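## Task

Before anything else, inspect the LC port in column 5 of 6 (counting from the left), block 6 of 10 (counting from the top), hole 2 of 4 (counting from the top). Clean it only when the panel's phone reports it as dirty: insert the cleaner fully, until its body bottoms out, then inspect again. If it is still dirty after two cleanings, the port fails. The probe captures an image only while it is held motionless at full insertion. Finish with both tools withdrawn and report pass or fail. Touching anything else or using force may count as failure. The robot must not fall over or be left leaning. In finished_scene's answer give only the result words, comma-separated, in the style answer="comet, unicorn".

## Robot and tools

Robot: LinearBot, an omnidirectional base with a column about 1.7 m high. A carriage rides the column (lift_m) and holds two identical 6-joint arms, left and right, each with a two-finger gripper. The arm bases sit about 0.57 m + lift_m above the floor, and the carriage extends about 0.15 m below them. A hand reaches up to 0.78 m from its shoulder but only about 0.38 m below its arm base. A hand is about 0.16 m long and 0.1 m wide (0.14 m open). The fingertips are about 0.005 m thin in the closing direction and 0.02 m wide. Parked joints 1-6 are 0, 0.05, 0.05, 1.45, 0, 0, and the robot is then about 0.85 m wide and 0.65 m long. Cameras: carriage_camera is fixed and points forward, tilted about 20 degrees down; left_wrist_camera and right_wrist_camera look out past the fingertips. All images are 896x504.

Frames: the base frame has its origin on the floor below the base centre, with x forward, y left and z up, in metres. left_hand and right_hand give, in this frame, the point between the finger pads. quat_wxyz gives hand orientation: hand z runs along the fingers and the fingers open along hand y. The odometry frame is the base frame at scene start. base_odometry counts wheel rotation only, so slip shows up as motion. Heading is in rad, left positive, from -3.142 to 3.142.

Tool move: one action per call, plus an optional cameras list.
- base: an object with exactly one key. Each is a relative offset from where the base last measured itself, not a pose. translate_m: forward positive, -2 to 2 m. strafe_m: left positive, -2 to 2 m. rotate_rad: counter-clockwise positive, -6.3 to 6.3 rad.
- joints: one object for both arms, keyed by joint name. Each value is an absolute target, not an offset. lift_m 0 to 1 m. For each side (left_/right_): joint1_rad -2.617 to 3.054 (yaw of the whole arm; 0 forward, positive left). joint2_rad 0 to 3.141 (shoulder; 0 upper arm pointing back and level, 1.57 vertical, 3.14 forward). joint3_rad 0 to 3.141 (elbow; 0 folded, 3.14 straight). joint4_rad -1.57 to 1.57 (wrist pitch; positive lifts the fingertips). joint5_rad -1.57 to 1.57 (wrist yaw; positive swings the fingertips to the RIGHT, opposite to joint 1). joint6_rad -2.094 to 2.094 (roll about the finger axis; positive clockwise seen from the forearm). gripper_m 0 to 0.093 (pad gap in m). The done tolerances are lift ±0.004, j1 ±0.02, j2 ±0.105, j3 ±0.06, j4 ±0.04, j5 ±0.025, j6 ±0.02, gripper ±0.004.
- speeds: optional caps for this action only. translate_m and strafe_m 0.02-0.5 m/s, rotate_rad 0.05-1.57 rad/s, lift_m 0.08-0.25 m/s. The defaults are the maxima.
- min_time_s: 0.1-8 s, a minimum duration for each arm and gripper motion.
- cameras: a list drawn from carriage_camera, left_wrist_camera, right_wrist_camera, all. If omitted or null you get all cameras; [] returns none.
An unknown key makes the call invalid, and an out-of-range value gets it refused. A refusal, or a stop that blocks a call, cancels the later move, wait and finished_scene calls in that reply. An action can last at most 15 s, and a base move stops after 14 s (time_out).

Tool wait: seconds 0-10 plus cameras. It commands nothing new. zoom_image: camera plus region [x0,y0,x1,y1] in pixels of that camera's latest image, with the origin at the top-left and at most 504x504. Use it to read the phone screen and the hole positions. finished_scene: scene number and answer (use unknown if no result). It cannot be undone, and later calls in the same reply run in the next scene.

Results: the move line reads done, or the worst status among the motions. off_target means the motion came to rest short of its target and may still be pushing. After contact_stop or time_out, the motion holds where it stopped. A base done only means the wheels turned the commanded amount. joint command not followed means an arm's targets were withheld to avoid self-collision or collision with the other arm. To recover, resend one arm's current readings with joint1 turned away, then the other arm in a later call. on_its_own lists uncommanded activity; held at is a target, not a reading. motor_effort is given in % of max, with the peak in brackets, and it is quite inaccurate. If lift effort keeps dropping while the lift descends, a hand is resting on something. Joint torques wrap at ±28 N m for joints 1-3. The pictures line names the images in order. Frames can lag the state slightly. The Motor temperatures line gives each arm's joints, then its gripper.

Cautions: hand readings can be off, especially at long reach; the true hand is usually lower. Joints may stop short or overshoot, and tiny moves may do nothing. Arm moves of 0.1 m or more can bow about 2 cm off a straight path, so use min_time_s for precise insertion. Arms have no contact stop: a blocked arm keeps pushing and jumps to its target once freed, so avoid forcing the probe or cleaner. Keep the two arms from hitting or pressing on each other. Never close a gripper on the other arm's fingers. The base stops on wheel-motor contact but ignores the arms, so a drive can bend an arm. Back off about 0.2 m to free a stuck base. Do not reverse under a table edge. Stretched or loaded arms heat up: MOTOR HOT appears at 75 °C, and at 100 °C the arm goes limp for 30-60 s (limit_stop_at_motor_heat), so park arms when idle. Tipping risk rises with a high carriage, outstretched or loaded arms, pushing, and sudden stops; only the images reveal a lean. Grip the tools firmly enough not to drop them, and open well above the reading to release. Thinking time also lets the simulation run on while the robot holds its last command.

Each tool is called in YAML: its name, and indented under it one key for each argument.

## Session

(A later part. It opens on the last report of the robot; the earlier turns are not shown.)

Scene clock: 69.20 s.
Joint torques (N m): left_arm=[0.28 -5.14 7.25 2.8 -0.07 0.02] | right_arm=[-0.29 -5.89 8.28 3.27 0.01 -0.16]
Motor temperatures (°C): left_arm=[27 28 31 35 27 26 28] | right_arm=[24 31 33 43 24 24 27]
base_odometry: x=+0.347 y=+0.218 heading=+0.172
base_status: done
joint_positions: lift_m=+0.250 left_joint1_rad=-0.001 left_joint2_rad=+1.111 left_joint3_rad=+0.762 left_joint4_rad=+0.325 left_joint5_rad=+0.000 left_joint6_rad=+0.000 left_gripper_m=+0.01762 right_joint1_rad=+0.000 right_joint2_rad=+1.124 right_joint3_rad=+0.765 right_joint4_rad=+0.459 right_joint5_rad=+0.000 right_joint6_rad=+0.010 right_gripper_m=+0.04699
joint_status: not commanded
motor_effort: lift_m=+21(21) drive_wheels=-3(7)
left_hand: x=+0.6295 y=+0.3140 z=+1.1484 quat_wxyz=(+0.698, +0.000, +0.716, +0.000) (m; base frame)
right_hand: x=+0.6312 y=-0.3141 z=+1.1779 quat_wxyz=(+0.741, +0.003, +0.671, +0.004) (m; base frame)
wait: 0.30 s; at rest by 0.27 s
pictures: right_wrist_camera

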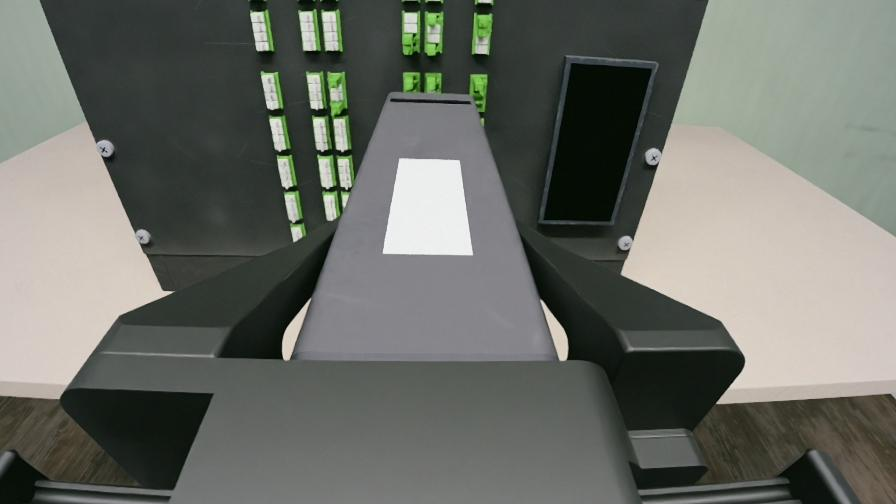

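move:
  base: {"translate_m": 0.003}
  speeds: {"translate_m": 0.02}
  cameras: []

wait:
  seconds: 0.3
  cameras: ["right_wrist_camera","carriage_camera"]

zoom_image:
  camera: "right_wrist_camera"
  region: [408, 60, 448, 100]

zoom_image:
  camera: "carriage_camera"
  region: [520, 140, 620, 240]

Scene clock: 69.97 s.
Joint torques (N m): left_arm=[0.31 -5.03 7.28 2.78 -0.08 0.04] | right_arm=[-0.29 -5.82 8.39 3.27 -0.02 -0.14]
Motor temperatures (°C): left_arm=[27 28 31 36 27 26 28] | right_arm=[24 31 34 43 24 24 27]
move: done
base_odometry: x=+0.350 y=+0.219 heading=+0.173
base_status: done
joint_positions: lift_m=+0.250 left_joint1_rad=-0.001 left_joint2_rad=+1.111 left_joint3_rad=+0.762 left_joint4_rad=+0.325 left_joint5_rad=+0.000 left_joint6_rad=+0.000 left_gripper_m=+0.01762 right_joint1_rad=+0.000 right_joint2_rad=+1.124 right_joint3_rad=+0.765 right_joint4_rad=+0.459 right_joint5_rad=+0.001 right_joint6_rad=+0.009 right_gripper_m=+0.04699
joint_status: not commanded
motor_effort: lift_m=+21(21) drive_wheels=-3(9)
left_hand: x=+0.6295 y=+0.3140 z=+1.1484 quat_wxyz=(+0.698, +0.000, +0.716, +0.000) (m; base frame)
right_hand: x=+0.6310 y=-0.3143 z=+1.1782 quat_wxyz=(+0.742, +0.003, +0.671, +0.003) (m; base frame)
pictures: none
No camera images: "cameras" was empty.

Scene clock: 70.27 s.
Joint torques (N m): left_arm=[0.27 -4.98 7.31 2.78 -0.06 0.01] | right_arm=[-0.28 -5.83 8.29 3.28 0 -0.15]
Motor temperatures (°C): left_arm=[27 28 31 36 27 26 28] | right_arm=[24 31 34 43 24 24 27]
base_odometry: x=+0.350 y=+0.219 heading=+0.173
base_status: done
joint_positions: lift_m=+0.250 left_joint1_rad=-0.001 left_joint2_rad=+1.111 left_joint3_rad=+0.762 left_joint4_rad=+0.325 left_joint5_rad=+0.000 left_joint6_rad=+0.000 left_gripper_m=+0.01762 right_joint1_rad=+0.000 right_joint2_rad=+1.124 right_joint3_rad=+0.765 right_joint4_rad=+0.459 right_joint5_rad=+0.001 right_joint6_rad=+0.009 right_gripper_m=+0.04699
joint_status: not commanded
motor_effort: lift_m=+21(21) drive_wheels=-4(9)
left_hand: x=+0.6295 y=+0.3140 z=+1.1484 quat_wxyz=(+0.698, +0.000, +0.716, +0.000) (m; base frame)
right_hand: x=+0.6310 y=-0.3143 z=+1.1782 quat_wxyz=(+0.742, +0.003, +0.671, +0.003) (m; base frame)
wait: 0.30 s; at rest by 0.27 s
pictures: carriage_camera, right_wrist_camera

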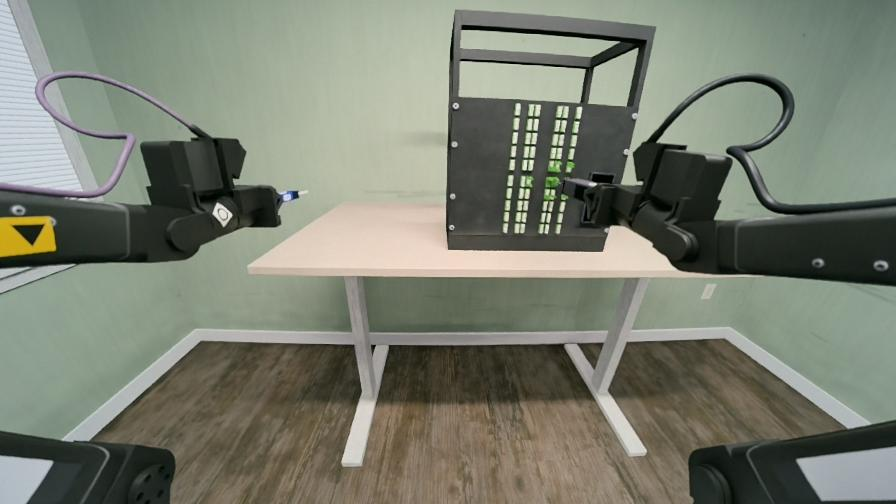

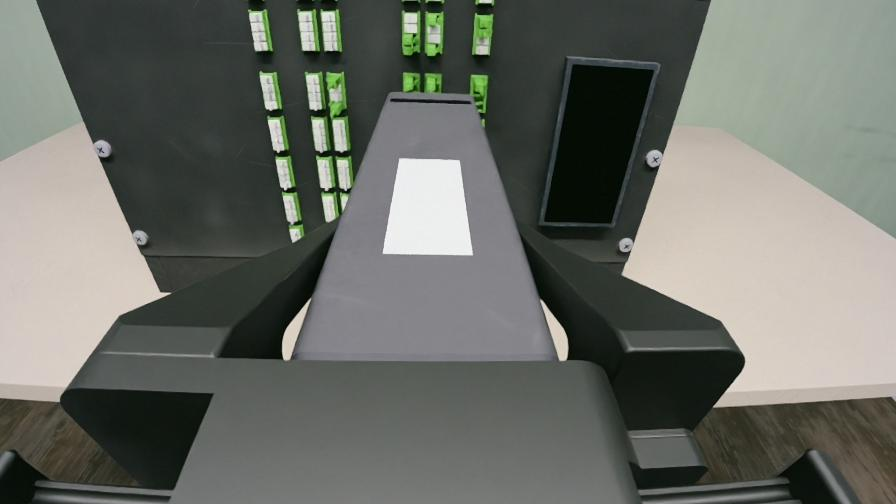

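Scaled by 12.600.

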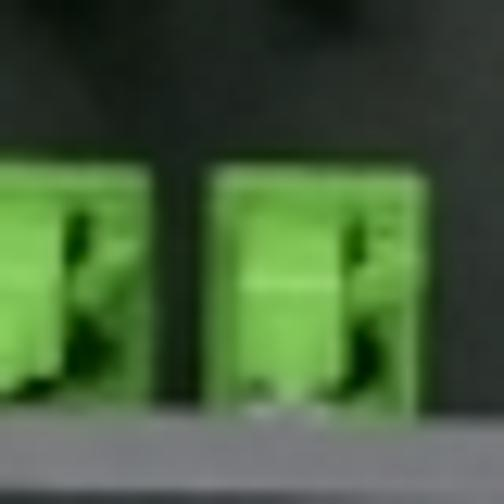

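Scaled by 5.040.

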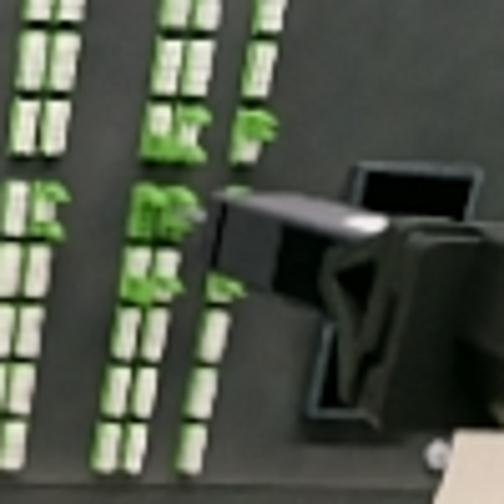

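move:
  base: {"translate_m": 0.003}
  speeds: {"translate_m": 0.02}
  cameras: []

wait:
  seconds: 0.3
  cameras: ["right_wrist_camera"]

zoom_image:
  camera: "right_wrist_camera"
  region: [408, 60, 448, 100]

Scene clock: 71.07 s.
Joint torques (N m): left_arm=[0.06 -5.05 7.35 2.79 -0.04 0.04] | right_arm=[-0.29 -4.49 8.32 3.46 -0.01 -0.14]
Motor temperatures (°C): left_arm=[27 28 31 36 27 26 28] | right_arm=[24 32 34 43 24 24 27]
move: done
base_odometry: x=+0.353 y=+0.219 heading=+0.173
base_status: done
joint_positions: lift_m=+0.250 left_joint1_rad=-0.001 left_joint2_rad=+1.111 left_joint3_rad=+0.762 left_joint4_rad=+0.325 left_joint5_rad=+0.000 left_joint6_rad=+0.000 left_gripper_m=+0.01762 right_joint1_rad=+0.000 right_joint2_rad=+1.111 right_joint3_rad=+0.765 right_joint4_rad=+0.442 right_joint5_rad=+0.002 right_joint6_rad=+0.009 right_gripper_m=+0.04699
joint_status: not commanded
motor_effort: lift_m=+21(21) drive_wheels=+3(9)
left_hand: x=+0.6295 y=+0.3140 z=+1.1484 quat_wxyz=(+0.698, +0.000, +0.716, +0.000) (m; base frame)
right_hand: x=+0.6284 y=-0.3144 z=+1.1791 quat_wxyz=(+0.740, +0.003, +0.672, +0.003) (m; base frame)
pictures: none
No camera images: "cameras" was empty.

Scene clock: 71.37 s.
Joint torques (N m): left_arm=[0.16 -5.24 7.41 2.76 -0.07 0.01] | right_arm=[-0.28 -4.51 8.28 3.45 -0.02 -0.14]
Motor temperatures (°C): left_arm=[27 28 31 36 27 26 28] | right_arm=[24 32 34 43 24 24 27]
base_odometry: x=+0.353 y=+0.219 heading=+0.173
base_status: done
joint_positions: lift_m=+0.250 left_joint1_rad=-0.001 left_joint2_rad=+1.111 left_joint3_rad=+0.762 left_joint4_rad=+0.325 left_joint5_rad=+0.000 left_joint6_rad=+0.000 left_gripper_m=+0.01762 right_joint1_rad=+0.000 right_joint2_rad=+1.111 right_joint3_rad=+0.765 right_joint4_rad=+0.442 right_joint5_rad=+0.002 right_joint6_rad=+0.009 right_gripper_m=+0.04699
joint_status: not commanded
motor_effort: lift_m=+21(21) drive_wheels=+3(9)
left_hand: x=+0.6295 y=+0.3140 z=+1.1484 quat_wxyz=(+0.698, +0.000, +0.716, +0.000) (m; base frame)
right_hand: x=+0.6284 y=-0.3144 z=+1.1791 quat_wxyz=(+0.740, +0.003, +0.672, +0.003) (m; base frame)
wait: 0.30 s; at rest by 0.27 s
pictures: right_wrist_camera

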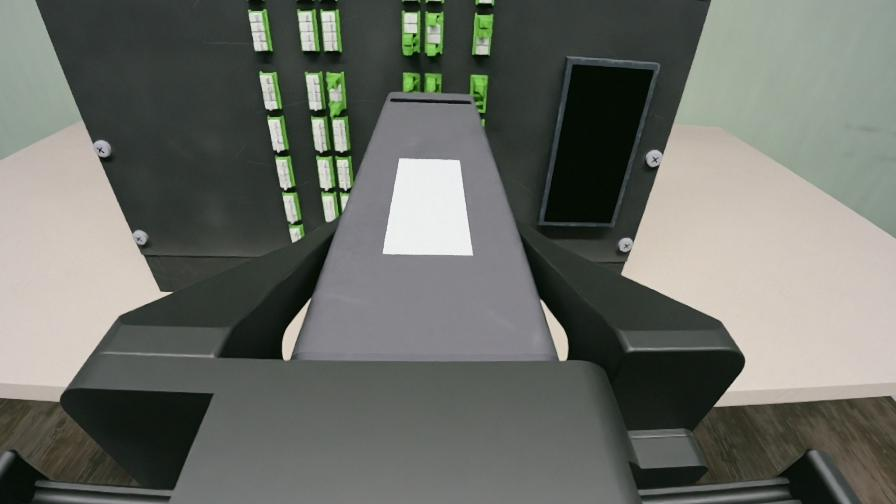

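Scaled by 12.600.

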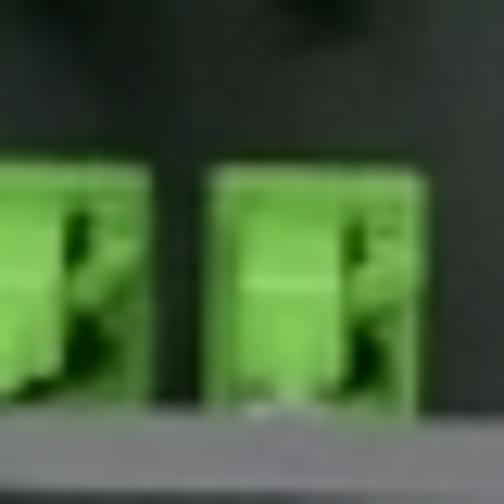

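wait:
  seconds: 2
  cameras: ["right_wrist_camera"]

zoom_image:
  camera: "right_wrist_camera"
  region: [380, 0, 520, 140]

Scene clock: 73.57 s.
Joint torques (N m): left_arm=[0.14 -5.12 7.32 2.77 -0.03 0] | right_arm=[-0.28 -4.52 8.31 3.46 -0.02 -0.14]
Motor temperatures (°C): left_arm=[27 28 31 36 27 26 28] | right_arm=[24 32 34 43 24 24 27]
base_odometry: x=+0.353 y=+0.219 heading=+0.173
base_status: done
joint_positions: lift_m=+0.250 left_joint1_rad=-0.001 left_joint2_rad=+1.111 left_joint3_rad=+0.762 left_joint4_rad=+0.325 left_joint5_rad=+0.000 left_joint6_rad=+0.000 left_gripper_m=+0.01762 right_joint1_rad=+0.000 right_joint2_rad=+1.111 right_joint3_rad=+0.765 right_joint4_rad=+0.442 right_joint5_rad=+0.002 right_joint6_rad=+0.009 right_gripper_m=+0.04699
joint_status: not commanded
motor_effort: lift_m=+21(21) drive_wheels=+3(9)
left_hand: x=+0.6295 y=+0.3140 z=+1.1484 quat_wxyz=(+0.698, +0.000, +0.716, +0.000) (m; base frame)
right_hand: x=+0.6284 y=-0.3144 z=+1.1791 quat_wxyz=(+0.740, +0.003, +0.672, +0.003) (m; base frame)
wait: 2.00 s; at rest by 0.07 s
pictures: right_wrist_camera

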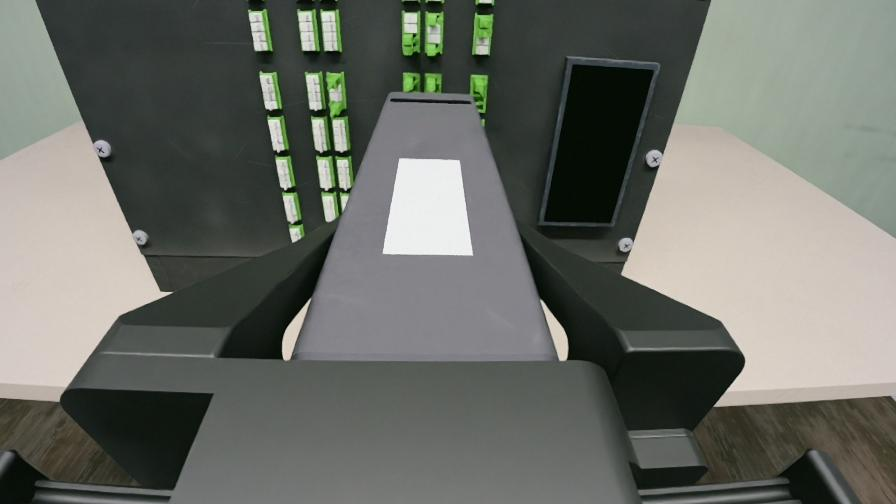

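Scaled by 3.600.

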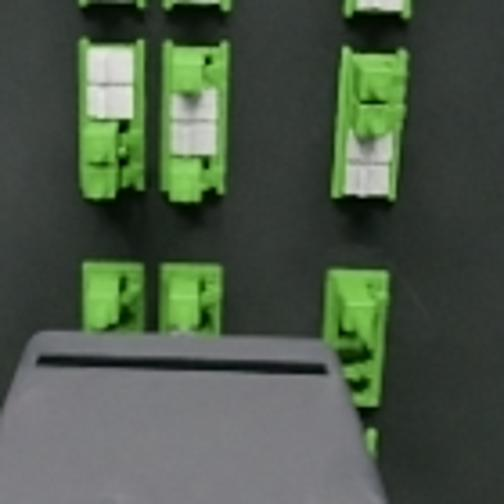

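move:
  base: {"translate_m": -0.005}
  speeds: {"translate_m": 0.02}
  cameras: []

move:
  joints: {"lift_m": 0.248}
  cameras: ["right_wrist_camera"]

zoom_image:
  camera: "right_wrist_camera"
  region: [408, 60, 448, 100]

move:
  base: {"translate_m": 0.004}
  speeds: {"translate_m": 0.02}
  cameras: ["right_wrist_camera"]

zoom_image:
  camera: "right_wrist_camera"
  region: [408, 60, 448, 100]

Scene clock: 74.87 s.
Joint torques (N m): left_arm=[0.31 -5.33 7.25 2.74 -0.06 -0.01] | right_arm=[-0.29 -5.35 8.29 3.39 -0.02 -0.14]
Motor temperatures (°C): left_arm=[27 28 31 36 27 26 28] | right_arm=[24 32 34 43 24 24 27]
move: done
base_odometry: x=+0.348 y=+0.219 heading=+0.173
base_status: done
joint_positions: lift_m=+0.250 left_joint1_rad=-0.001 left_joint2_rad=+1.111 left_joint3_rad=+0.762 left_joint4_rad=+0.325 left_joint5_rad=+0.000 left_joint6_rad=+0.000 left_gripper_m=+0.01762 right_joint1_rad=+0.000 right_joint2_rad=+1.118 right_joint3_rad=+0.765 right_joint4_rad=+0.449 right_joint5_rad=+0.003 right_joint6_rad=+0.009 right_gripper_m=+0.04699
joint_status: not commanded
motor_effort: lift_m=+21(21) drive_wheels=+0(8)
left_hand: x=+0.6295 y=+0.3140 z=+1.1484 quat_wxyz=(+0.698, +0.000, +0.716, +0.000) (m; base frame)
right_hand: x=+0.6300 y=-0.3145 z=+1.1780 quat_wxyz=(+0.740, +0.004, +0.672, +0.003) (m; base frame)
pictures: none
No camera images: "cameras" was empty.

Scene clock: 75.23 s.
Joint torques (N m): left_arm=[0.24 -5.22 7.53 2.75 -0.07 -0.03] | right_arm=[-0.29 -5.23 8.31 3.36 -0.03 -0.14]
Motor temperatures (°C): left_arm=[27 28 31 36 27 26 28] | right_arm=[24 32 34 43 24 24 27]
move: done
base_odometry: x=+0.348 y=+0.219 heading=+0.173
base_status: not commanded
joint_positions: lift_m=+0.248 left_joint1_rad=-0.001 left_joint2_rad=+1.111 left_joint3_rad=+0.762 left_joint4_rad=+0.324 left_joint5_rad=+0.000 left_joint6_rad=+0.000 left_gripper_m=+0.01762 right_joint1_rad=+0.000 right_joint2_rad=+1.118 right_joint3_rad=+0.765 right_joint4_rad=+0.452 right_joint5_rad=+0.003 right_joint6_rad=+0.009 right_gripper_m=+0.04699
joint_status: all done
motor_effort: lift_m=+21(21) drive_wheels=+0(0)
left_hand: x=+0.6295 y=+0.3140 z=+1.1466 quat_wxyz=(+0.698, +0.000, +0.716, +0.000) (m; base frame)
right_hand: x=+0.6299 y=-0.3145 z=+1.1771 quat_wxyz=(+0.741, +0.004, +0.671, +0.003) (m; base frame)
pictures: right_wrist_camera

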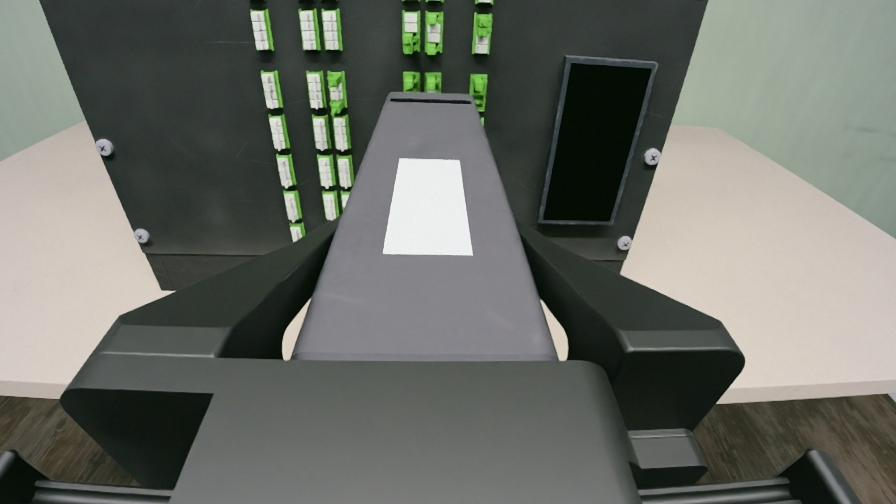

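Scaled by 12.600.

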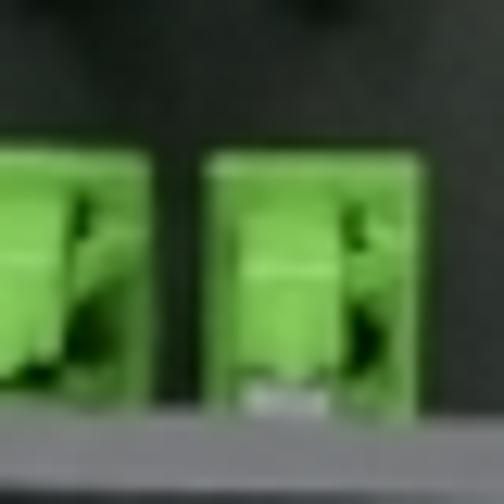

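Scene clock: 75.80 s.
Joint torques (N m): left_arm=[0.28 -5.14 7.42 2.77 -0.05 0.07] | right_arm=[-0.27 -5.26 8.28 3.34 -0.03 -0.14]
Motor temperatures (°C): left_arm=[27 28 31 36 27 26 28] | right_arm=[24 32 34 43 24 24 27]
move: done
base_odometry: x=+0.352 y=+0.219 heading=+0.173
base_status: done
joint_positions: lift_m=+0.248 left_joint1_rad=-0.001 left_joint2_rad=+1.111 left_joint3_rad=+0.762 left_joint4_rad=+0.324 left_joint5_rad=+0.000 left_joint6_rad=+0.000 left_gripper_m=+0.01762 right_joint1_rad=+0.000 right_joint2_rad=+1.118 right_joint3_rad=+0.765 right_joint4_rad=+0.452 right_joint5_rad=+0.003 right_joint6_rad=+0.009 right_gripper_m=+0.04699
joint_status: not commanded
motor_effort: lift_m=+21(21) drive_wheels=-1(8)
left_hand: x=+0.6295 y=+0.3140 z=+1.1466 quat_wxyz=(+0.698, +0.000, +0.716, +0.000) (m; base frame)
right_hand: x=+0.6299 y=-0.3145 z=+1.1771 quat_wxyz=(+0.741, +0.004, +0.671, +0.003) (m; base frame)
pictures: right_wrist_camera

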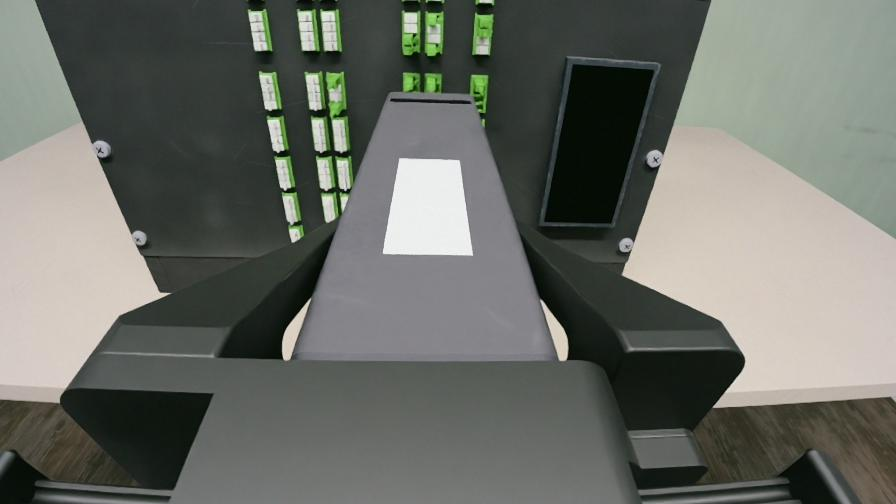

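Scaled by 12.600.

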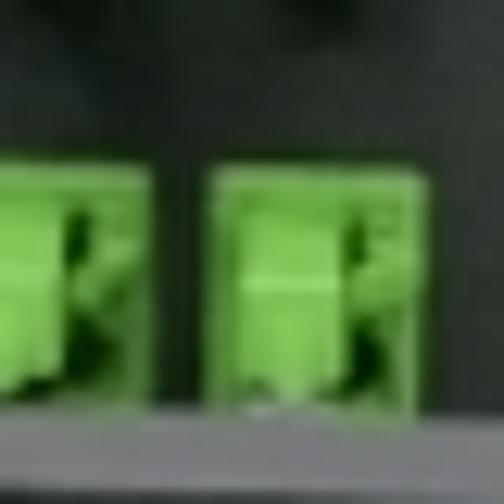

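move:
  base: {"translate_m": 0.003}
  speeds: {"translate_m": 0.02}
  cameras: ["right_wrist_camera"]

zoom_image:
  camera: "right_wrist_camera"
  region: [408, 60, 448, 100]

Scene clock: 76.53 s.
Joint torques (N m): left_arm=[0.29 -5.16 7.27 2.77 -0.05 0] | right_arm=[-0.31 -3.89 8.29 3.5 -0.02 -0.14]
Motor temperatures (°C): left_arm=[27 28 31 36 27 26 28] | right_arm=[24 32 34 43 24 24 27]
move: done
base_odometry: x=+0.355 y=+0.220 heading=+0.173
base_status: done
joint_positions: lift_m=+0.248 left_joint1_rad=-0.001 left_joint2_rad=+1.111 left_joint3_rad=+0.762 left_joint4_rad=+0.324 left_joint5_rad=+0.000 left_joint6_rad=+0.000 left_gripper_m=+0.01762 right_joint1_rad=+0.000 right_joint2_rad=+1.104 right_joint3_rad=+0.765 right_joint4_rad=+0.437 right_joint5_rad=+0.003 right_joint6_rad=+0.008 right_gripper_m=+0.04699
joint_status: not commanded
motor_effort: lift_m=+21(21) drive_wheels=+2(8)
left_hand: x=+0.6295 y=+0.3140 z=+1.1466 quat_wxyz=(+0.698, +0.000, +0.716, +0.000) (m; base frame)
right_hand: x=+0.6271 y=-0.3145 z=+1.1787 quat_wxyz=(+0.741, +0.004, +0.672, +0.002) (m; base frame)
pictures: right_wrist_camera

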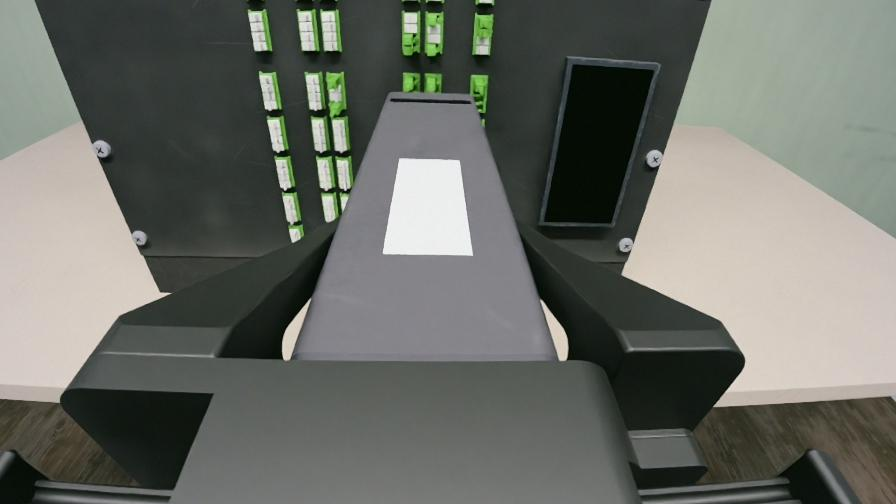

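Scaled by 12.600.

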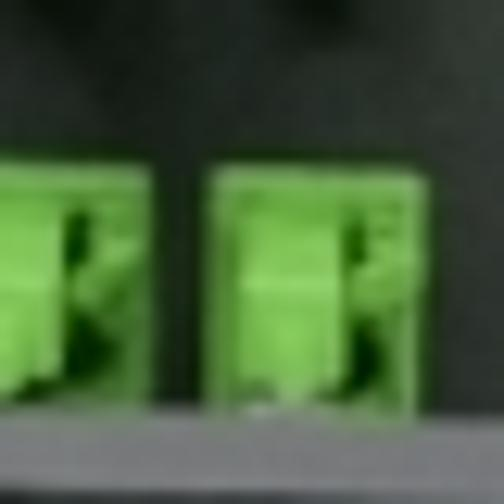

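move:
  base: {"translate_m": -0.006}
  speeds: {"translate_m": 0.02}
  cameras: []

move:
  joints: {"lift_m": 0.2465}
  cameras: ["right_wrist_camera"]

zoom_image:
  camera: "right_wrist_camera"
  region: [408, 60, 448, 100]

move:
  base: {"translate_m": 0.005}
  speeds: {"translate_m": 0.02}
  cameras: ["right_wrist_camera"]

zoom_image:
  camera: "right_wrist_camera"
  region: [408, 60, 448, 100]

Scene clock: 78.20 s.
Joint torques (N m): left_arm=[0.23 -5.24 7.49 2.82 -0.1 0] | right_arm=[-0.24 -4.82 8.27 3.39 -0.04 -0.14]
Motor temperatures (°C): left_arm=[27 28 32 36 27 26 28] | right_arm=[24 31 34 43 24 24 27]
move: done
base_odometry: x=+0.349 y=+0.219 heading=+0.173
base_status: done
joint_positions: lift_m=+0.248 left_joint1_rad=-0.001 left_joint2_rad=+1.111 left_joint3_rad=+0.762 left_joint4_rad=+0.324 left_joint5_rad=+0.000 left_joint6_rad=+0.000 left_gripper_m=+0.01762 right_joint1_rad=+0.000 right_joint2_rad=+1.114 right_joint3_rad=+0.765 right_joint4_rad=+0.447 right_joint5_rad=+0.003 right_joint6_rad=+0.008 right_gripper_m=+0.04699
joint_status: not commanded
motor_effort: lift_m=+21(21) drive_wheels=+1(6)
left_hand: x=+0.6295 y=+0.3140 z=+1.1466 quat_wxyz=(+0.698, +0.000, +0.716, +0.000) (m; base frame)
right_hand: x=+0.6290 y=-0.3146 z=+1.1776 quat_wxyz=(+0.741, +0.004, +0.672, +0.002) (m; base frame)
pictures: none
No camera images: "cameras" was empty.

Scene clock: 78.57 s.
Joint torques (N m): left_arm=[0.13 -5.2 7.38 2.84 -0.11 0.01] | right_arm=[-0.28 -4.82 8.32 3.37 -0.03 -0.14]
Motor temperatures (°C): left_arm=[27 28 32 36 27 26 28] | right_arm=[24 31 34 43 24 24 27]
move: done
base_odometry: x=+0.349 y=+0.219 heading=+0.173
base_status: not commanded
joint_positions: lift_m=+0.247 left_joint1_rad=-0.001 left_joint2_rad=+1.111 left_joint3_rad=+0.762 left_joint4_rad=+0.323 left_joint5_rad=+0.000 left_joint6_rad=+0.000 left_gripper_m=+0.01762 right_joint1_rad=+0.000 right_joint2_rad=+1.114 right_joint3_rad=+0.765 right_joint4_rad=+0.449 right_joint5_rad=+0.003 right_joint6_rad=+0.008 right_gripper_m=+0.04699
joint_status: all done
motor_effort: lift_m=+21(22) drive_wheels=+1(1)
left_hand: x=+0.6295 y=+0.3140 z=+1.1449 quat_wxyz=(+0.698, +0.000, +0.716, +0.000) (m; base frame)
right_hand: x=+0.6289 y=-0.3146 z=+1.1767 quat_wxyz=(+0.742, +0.004, +0.671, +0.002) (m; base frame)
pictures: right_wrist_camera

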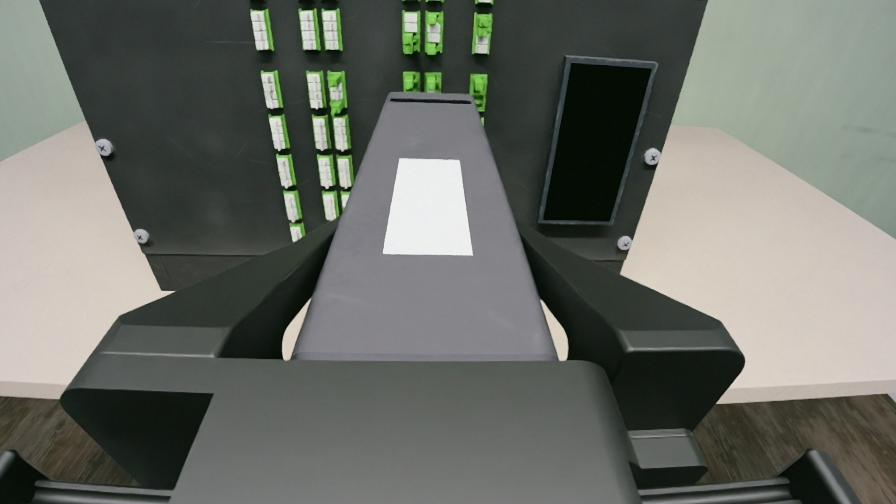

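Scaled by 12.600.

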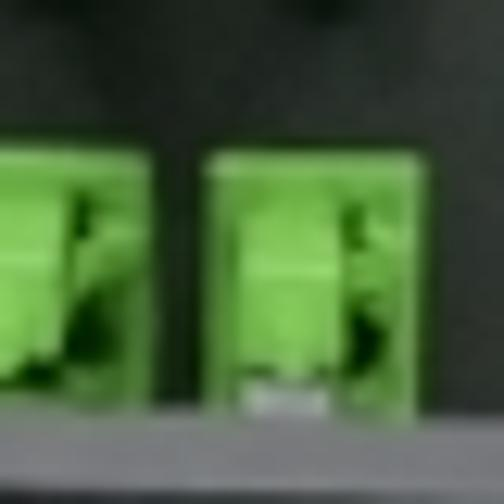

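Scene clock: 79.20 s.
Joint torques (N m): left_arm=[0.35 -5.19 7.34 2.78 -0.05 0.01] | right_arm=[-0.27 -4.74 8.27 3.36 -0.04 -0.14]
Motor temperatures (°C): left_arm=[27 28 32 36 27 26 28] | right_arm=[24 31 34 43 24 24 27]
move: done
base_odometry: x=+0.354 y=+0.220 heading=+0.173
base_status: done
joint_positions: lift_m=+0.247 left_joint1_rad=-0.001 left_joint2_rad=+1.111 left_joint3_rad=+0.762 left_joint4_rad=+0.323 left_joint5_rad=+0.000 left_joint6_rad=+0.000 left_gripper_m=+0.01762 right_joint1_rad=+0.000 right_joint2_rad=+1.114 right_joint3_rad=+0.765 right_joint4_rad=+0.449 right_joint5_rad=+0.003 right_joint6_rad=+0.008 right_gripper_m=+0.04699
joint_status: not commanded
motor_effort: lift_m=+21(21) drive_wheels=-1(8)
left_hand: x=+0.6295 y=+0.3140 z=+1.1449 quat_wxyz=(+0.698, +0.000, +0.716, +0.000) (m; base frame)
right_hand: x=+0.6289 y=-0.3146 z=+1.1767 quat_wxyz=(+0.742, +0.004, +0.671, +0.002) (m; base frame)
pictures: right_wrist_camera

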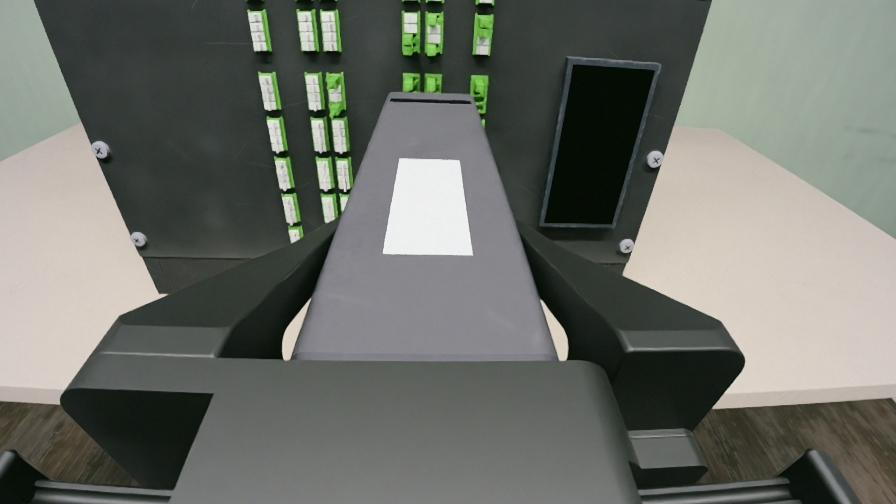

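Scaled by 12.600.

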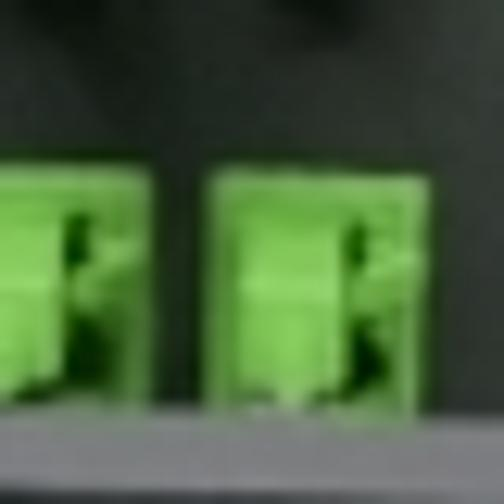

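move:
  base: {"translate_m": 0.003}
  speeds: {"translate_m": 0.02}
  cameras: ["right_wrist_camera"]

zoom_image:
  camera: "right_wrist_camera"
  region: [408, 60, 448, 100]

Scene clock: 80.00 s.
Joint torques (N m): left_arm=[0.13 -5.12 7.31 2.76 -0.1 0.01] | right_arm=[-0.27 -3.58 8.29 3.52 -0.03 -0.13]
Motor temperatures (°C): left_arm=[27 28 32 36 27 26 28] | right_arm=[24 31 34 43 24 24 27]
move: done
base_odometry: x=+0.357 y=+0.221 heading=+0.173
base_status: done
joint_positions: lift_m=+0.247 left_joint1_rad=-0.001 left_joint2_rad=+1.111 left_joint3_rad=+0.762 left_joint4_rad=+0.324 left_joint5_rad=+0.000 left_joint6_rad=+0.000 left_gripper_m=+0.01762 right_joint1_rad=+0.000 right_joint2_rad=+1.101 right_joint3_rad=+0.765 right_joint4_rad=+0.436 right_joint5_rad=+0.003 right_joint6_rad=+0.008 right_gripper_m=+0.04699
joint_status: not commanded
motor_effort: lift_m=+21(21) drive_wheels=+3(8)
left_hand: x=+0.6295 y=+0.3140 z=+1.1450 quat_wxyz=(+0.698, +0.000, +0.716, +0.000) (m; base frame)
right_hand: x=+0.6263 y=-0.3147 z=+1.1782 quat_wxyz=(+0.742, +0.004, +0.671, +0.002) (m; base frame)
pictures: right_wrist_camera

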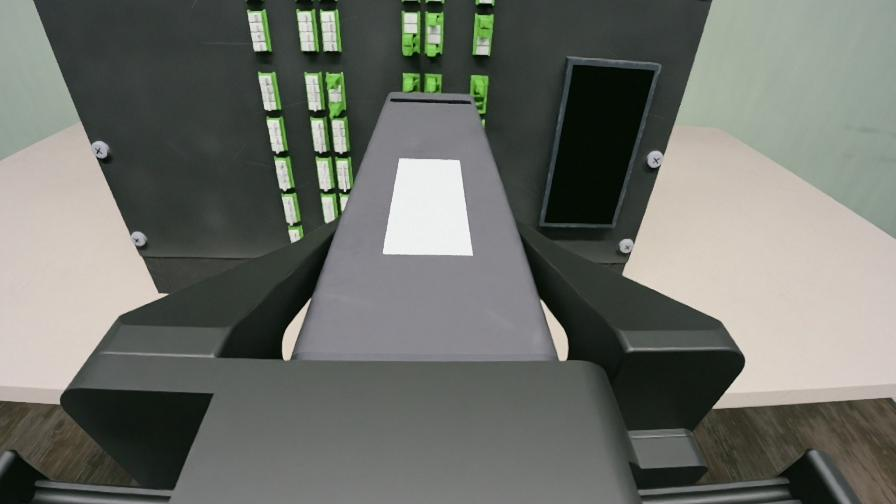

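Scaled by 12.600.

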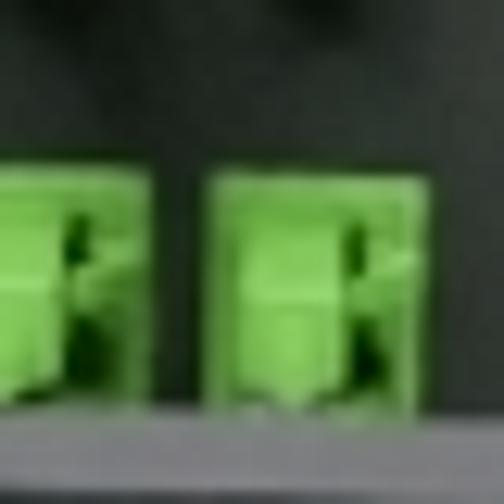

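move:
  base: {"translate_m": -0.007}
  speeds: {"translate_m": 0.02}
  cameras: []

move:
  joints: {"lift_m": 0.2445}
  cameras: ["right_wrist_camera"]

zoom_image:
  camera: "right_wrist_camera"
  region: [408, 60, 448, 100]

Scene clock: 81.00 s.
Joint torques (N m): left_arm=[0.14 -4.94 7.51 2.72 -0.07 0.02] | right_arm=[-0.28 -4.46 8.29 3.43 -0.04 -0.13]
Motor temperatures (°C): left_arm=[27 28 32 36 27 26 28] | right_arm=[24 31 34 43 24 24 27]
move: done
base_odometry: x=+0.350 y=+0.219 heading=+0.173
base_status: done
joint_positions: lift_m=+0.247 left_joint1_rad=-0.001 left_joint2_rad=+1.111 left_joint3_rad=+0.762 left_joint4_rad=+0.324 left_joint5_rad=+0.000 left_joint6_rad=+0.000 left_gripper_m=+0.01762 right_joint1_rad=+0.000 right_joint2_rad=+1.110 right_joint3_rad=+0.765 right_joint4_rad=+0.446 right_joint5_rad=+0.004 right_joint6_rad=+0.008 right_gripper_m=+0.04699
joint_status: not commanded
motor_effort: lift_m=+21(21) drive_wheels=+2(8)
left_hand: x=+0.6295 y=+0.3140 z=+1.1450 quat_wxyz=(+0.698, +0.000, +0.716, +0.000) (m; base frame)
right_hand: x=+0.6281 y=-0.3147 z=+1.1772 quat_wxyz=(+0.742, +0.004, +0.671, +0.002) (m; base frame)
pictures: none
No camera images: "cameras" was empty.

Scene clock: 81.37 s.
Joint torques (N m): left_arm=[0.27 -5.08 7.3 2.78 -0.04 0.02] | right_arm=[-0.27 -4.48 8.42 3.36 -0.04 -0.14]
Motor temperatures (°C): left_arm=[27 28 32 36 27 26 28] | right_arm=[24 31 34 43 24 24 27]
move: done
base_odometry: x=+0.350 y=+0.219 heading=+0.173
base_status: not commanded
joint_positions: lift_m=+0.245 left_joint1_rad=-0.001 left_joint2_rad=+1.111 left_joint3_rad=+0.762 left_joint4_rad=+0.323 left_joint5_rad=+0.000 left_joint6_rad=+0.000 left_gripper_m=+0.01762 right_joint1_rad=+0.000 right_joint2_rad=+1.110 right_joint3_rad=+0.765 right_joint4_rad=+0.449 right_joint5_rad=+0.004 right_joint6_rad=+0.008 right_gripper_m=+0.04699
joint_status: all done
motor_effort: lift_m=+21(22) drive_wheels=+2(2)
left_hand: x=+0.6295 y=+0.3140 z=+1.1427 quat_wxyz=(+0.697, +0.000, +0.717, +0.000) (m; base frame)
right_hand: x=+0.6280 y=-0.3147 z=+1.1761 quat_wxyz=(+0.743, +0.004, +0.669, +0.002) (m; base frame)
pictures: right_wrist_camera

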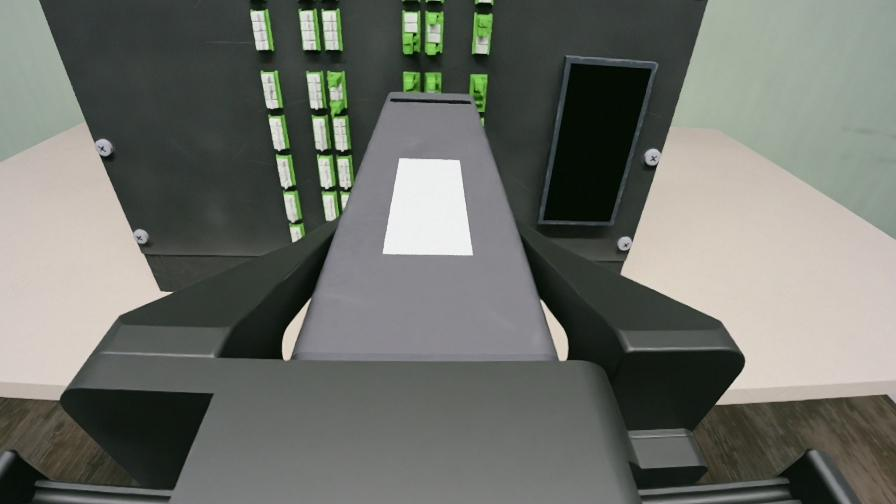

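Scaled by 12.600.

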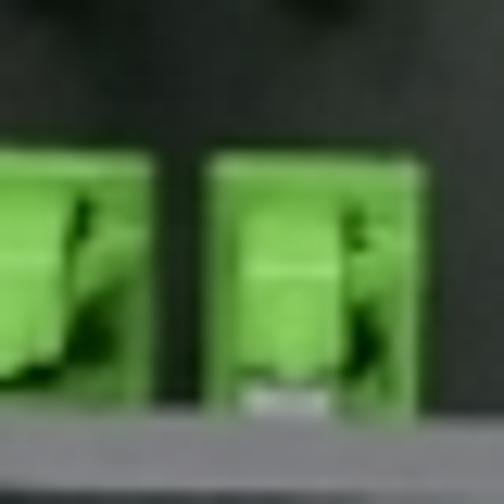

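move:
  base: {"translate_m": 0.007}
  speeds: {"translate_m": 0.02}
  cameras: ["right_wrist_camera"]

zoom_image:
  camera: "right_wrist_camera"
  region: [408, 60, 448, 100]

Scene clock: 82.47 s.
Joint torques (N m): left_arm=[0.23 -5.19 7.35 2.8 -0.07 0.01] | right_arm=[-0.24 -4.15 8.28 3.38 -0.04 -0.14]
Motor temperatures (°C): left_arm=[27 28 32 36 27 26 28] | right_arm=[24 31 34 43 24 24 27]
move: done
base_odometry: x=+0.357 y=+0.221 heading=+0.173
base_status: done
joint_positions: lift_m=+0.245 left_joint1_rad=-0.001 left_joint2_rad=+1.111 left_joint3_rad=+0.762 left_joint4_rad=+0.323 left_joint5_rad=+0.000 left_joint6_rad=+0.000 left_gripper_m=+0.01762 right_joint1_rad=+0.000 right_joint2_rad=+1.107 right_joint3_rad=+0.765 right_joint4_rad=+0.448 right_joint5_rad=+0.004 right_joint6_rad=+0.008 right_gripper_m=+0.04699
joint_status: not commanded
motor_effort: lift_m=+21(22) drive_wheels=+2(9)
left_hand: x=+0.6295 y=+0.3140 z=+1.1427 quat_wxyz=(+0.697, +0.000, +0.717, +0.000) (m; base frame)
right_hand: x=+0.6274 y=-0.3147 z=+1.1768 quat_wxyz=(+0.744, +0.004, +0.669, +0.002) (m; base frame)
pictures: right_wrist_camera

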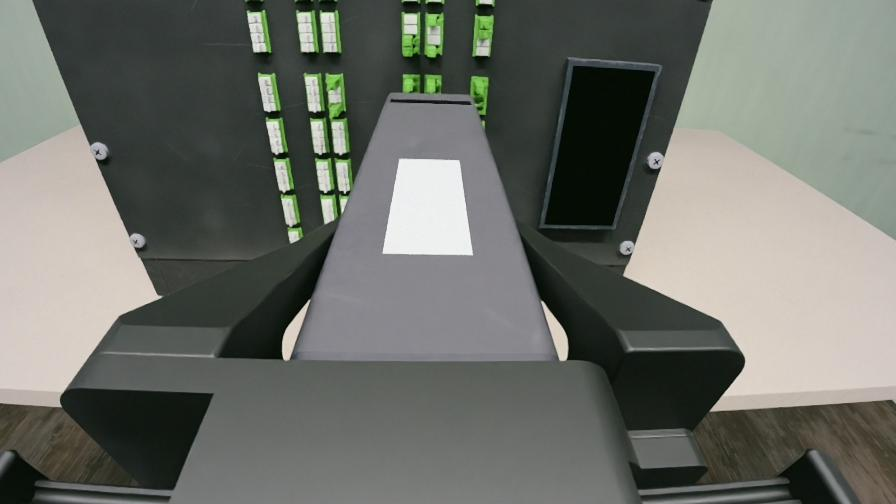

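Scaled by 12.600.

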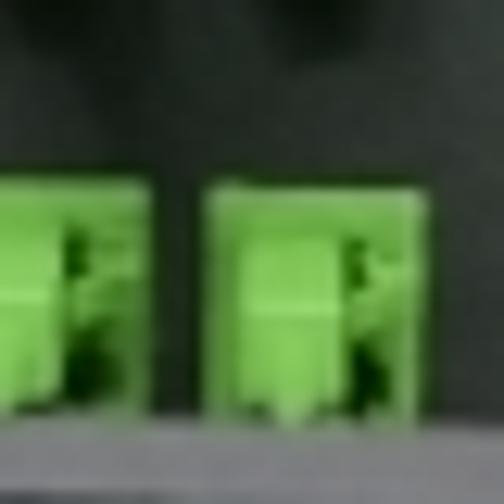

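move:
  base: {"translate_m": 0.003}
  speeds: {"translate_m": 0.02}
  cameras: ["right_wrist_camera"]

zoom_image:
  camera: "right_wrist_camera"
  region: [408, 60, 448, 100]

Scene clock: 83.20 s.
Joint torques (N m): left_arm=[0.32 -5.23 7.28 2.78 -0.09 0.02] | right_arm=[-0.31 -2.89 8.35 3.57 -0.04 -0.14]
Motor temperatures (°C): left_arm=[27 28 32 36 27 26 28] | right_arm=[24 31 34 43 24 24 27]
move: done
base_odometry: x=+0.360 y=+0.221 heading=+0.173
base_status: done
joint_positions: lift_m=+0.245 left_joint1_rad=-0.001 left_joint2_rad=+1.111 left_joint3_rad=+0.762 left_joint4_rad=+0.323 left_joint5_rad=+0.000 left_joint6_rad=+0.000 left_gripper_m=+0.01762 right_joint1_rad=+0.000 right_joint2_rad=+1.094 right_joint3_rad=+0.765 right_joint4_rad=+0.431 right_joint5_rad=+0.004 right_joint6_rad=+0.008 right_gripper_m=+0.04699
joint_status: not commanded
motor_effort: lift_m=+21(22) drive_wheels=+3(10)
left_hand: x=+0.6295 y=+0.3140 z=+1.1428 quat_wxyz=(+0.698, +0.000, +0.716, +0.000) (m; base frame)
right_hand: x=+0.6247 y=-0.3148 z=+1.1776 quat_wxyz=(+0.742, +0.004, +0.670, +0.002) (m; base frame)
pictures: right_wrist_camera

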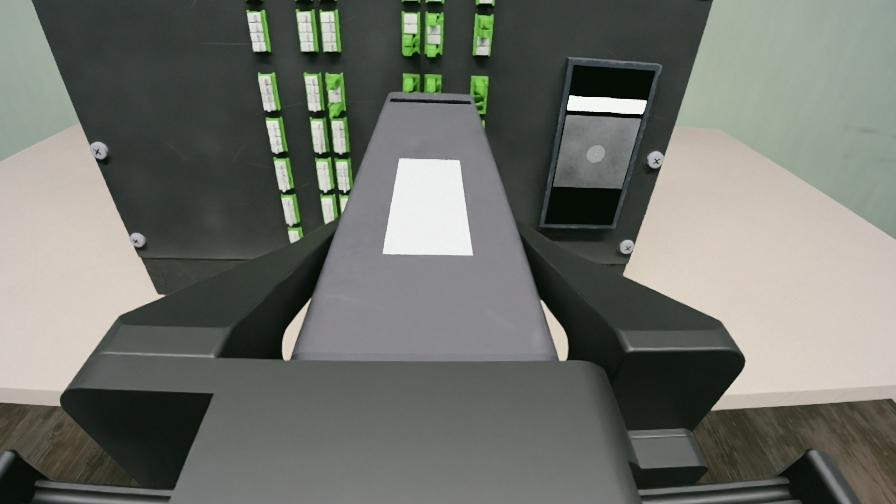

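Scaled by 12.600.

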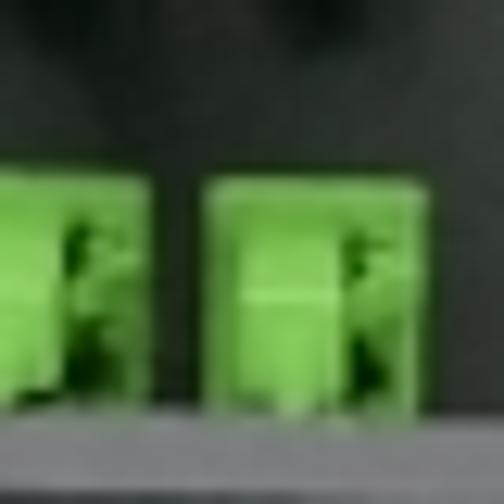

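Excellent! Picture is showing.

zoom_image:
  camera: "right_wrist_camera"
  region: [545, 85, 655, 195]

wait:
  seconds: 2
  cameras: ["right_wrist_camera"]

zoom_image:
  camera: "right_wrist_camera"
  region: [545, 85, 655, 195]

zoom_image:
  camera: "right_wrist_camera"
  region: [575, 130, 620, 175]

Scaled by 4.582.

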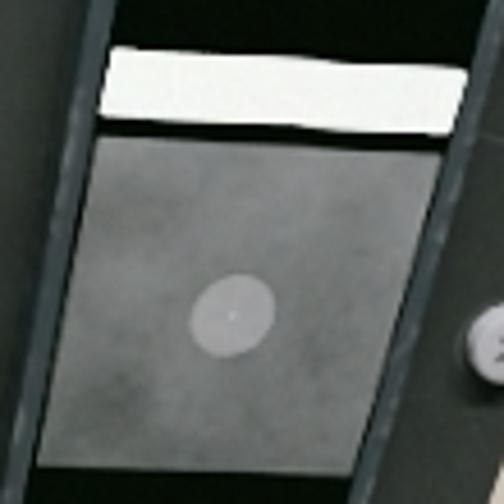

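Scene clock: 85.33 s.
Joint torques (N m): left_arm=[0.27 -5.15 7.58 2.79 -0.05 0] | right_arm=[-0.28 -2.81 8.31 3.57 -0.04 -0.13]
Motor temperatures (°C): left_arm=[27 29 32 36 27 26 28] | right_arm=[24 31 34 44 24 24 27]
base_odometry: x=+0.360 y=+0.221 heading=+0.173
base_status: done
joint_positions: lift_m=+0.245 left_joint1_rad=-0.001 left_joint2_rad=+1.111 left_joint3_rad=+0.762 left_joint4_rad=+0.323 left_joint5_rad=+0.000 left_joint6_rad=+0.000 left_gripper_m=+0.01762 right_joint1_rad=+0.000 right_joint2_rad=+1.094 right_joint3_rad=+0.765 right_joint4_rad=+0.431 right_joint5_rad=+0.004 right_joint6_rad=+0.008 right_gripper_m=+0.04699
joint_status: not commanded
motor_effort: lift_m=+21(22) drive_wheels=+3(10)
left_hand: x=+0.6295 y=+0.3140 z=+1.1428 quat_wxyz=(+0.698, +0.000, +0.716, +0.000) (m; base frame)
right_hand: x=+0.6247 y=-0.3148 z=+1.1776 quat_wxyz=(+0.742, +0.004, +0.670, +0.002) (m; base frame)
wait: 2.00 s; at rest by 0.13 s
pictures: right_wrist_camera

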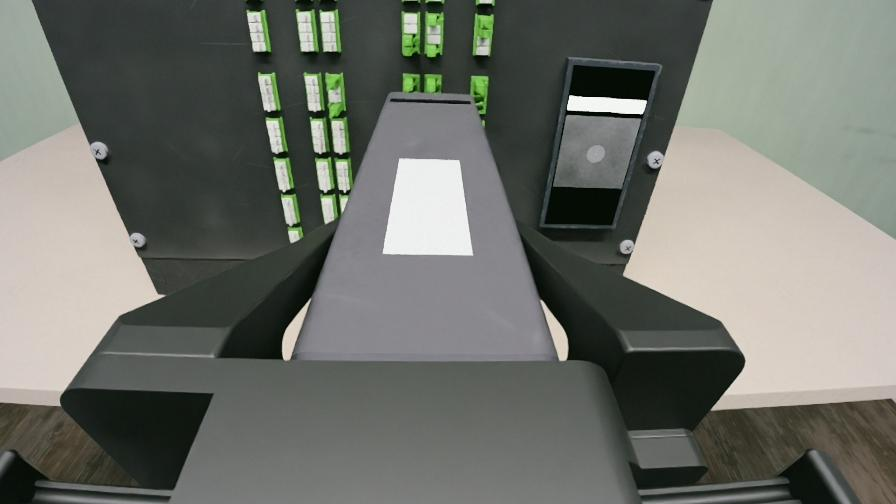

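Scaled by 4.582.

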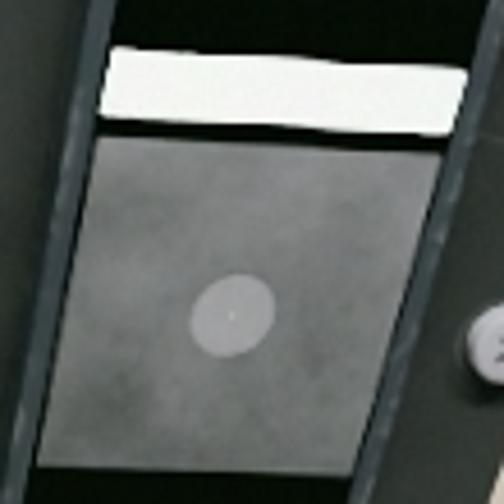

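Scaled by 11.200.

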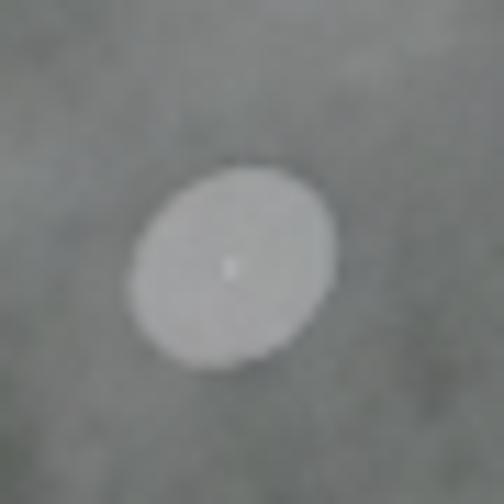

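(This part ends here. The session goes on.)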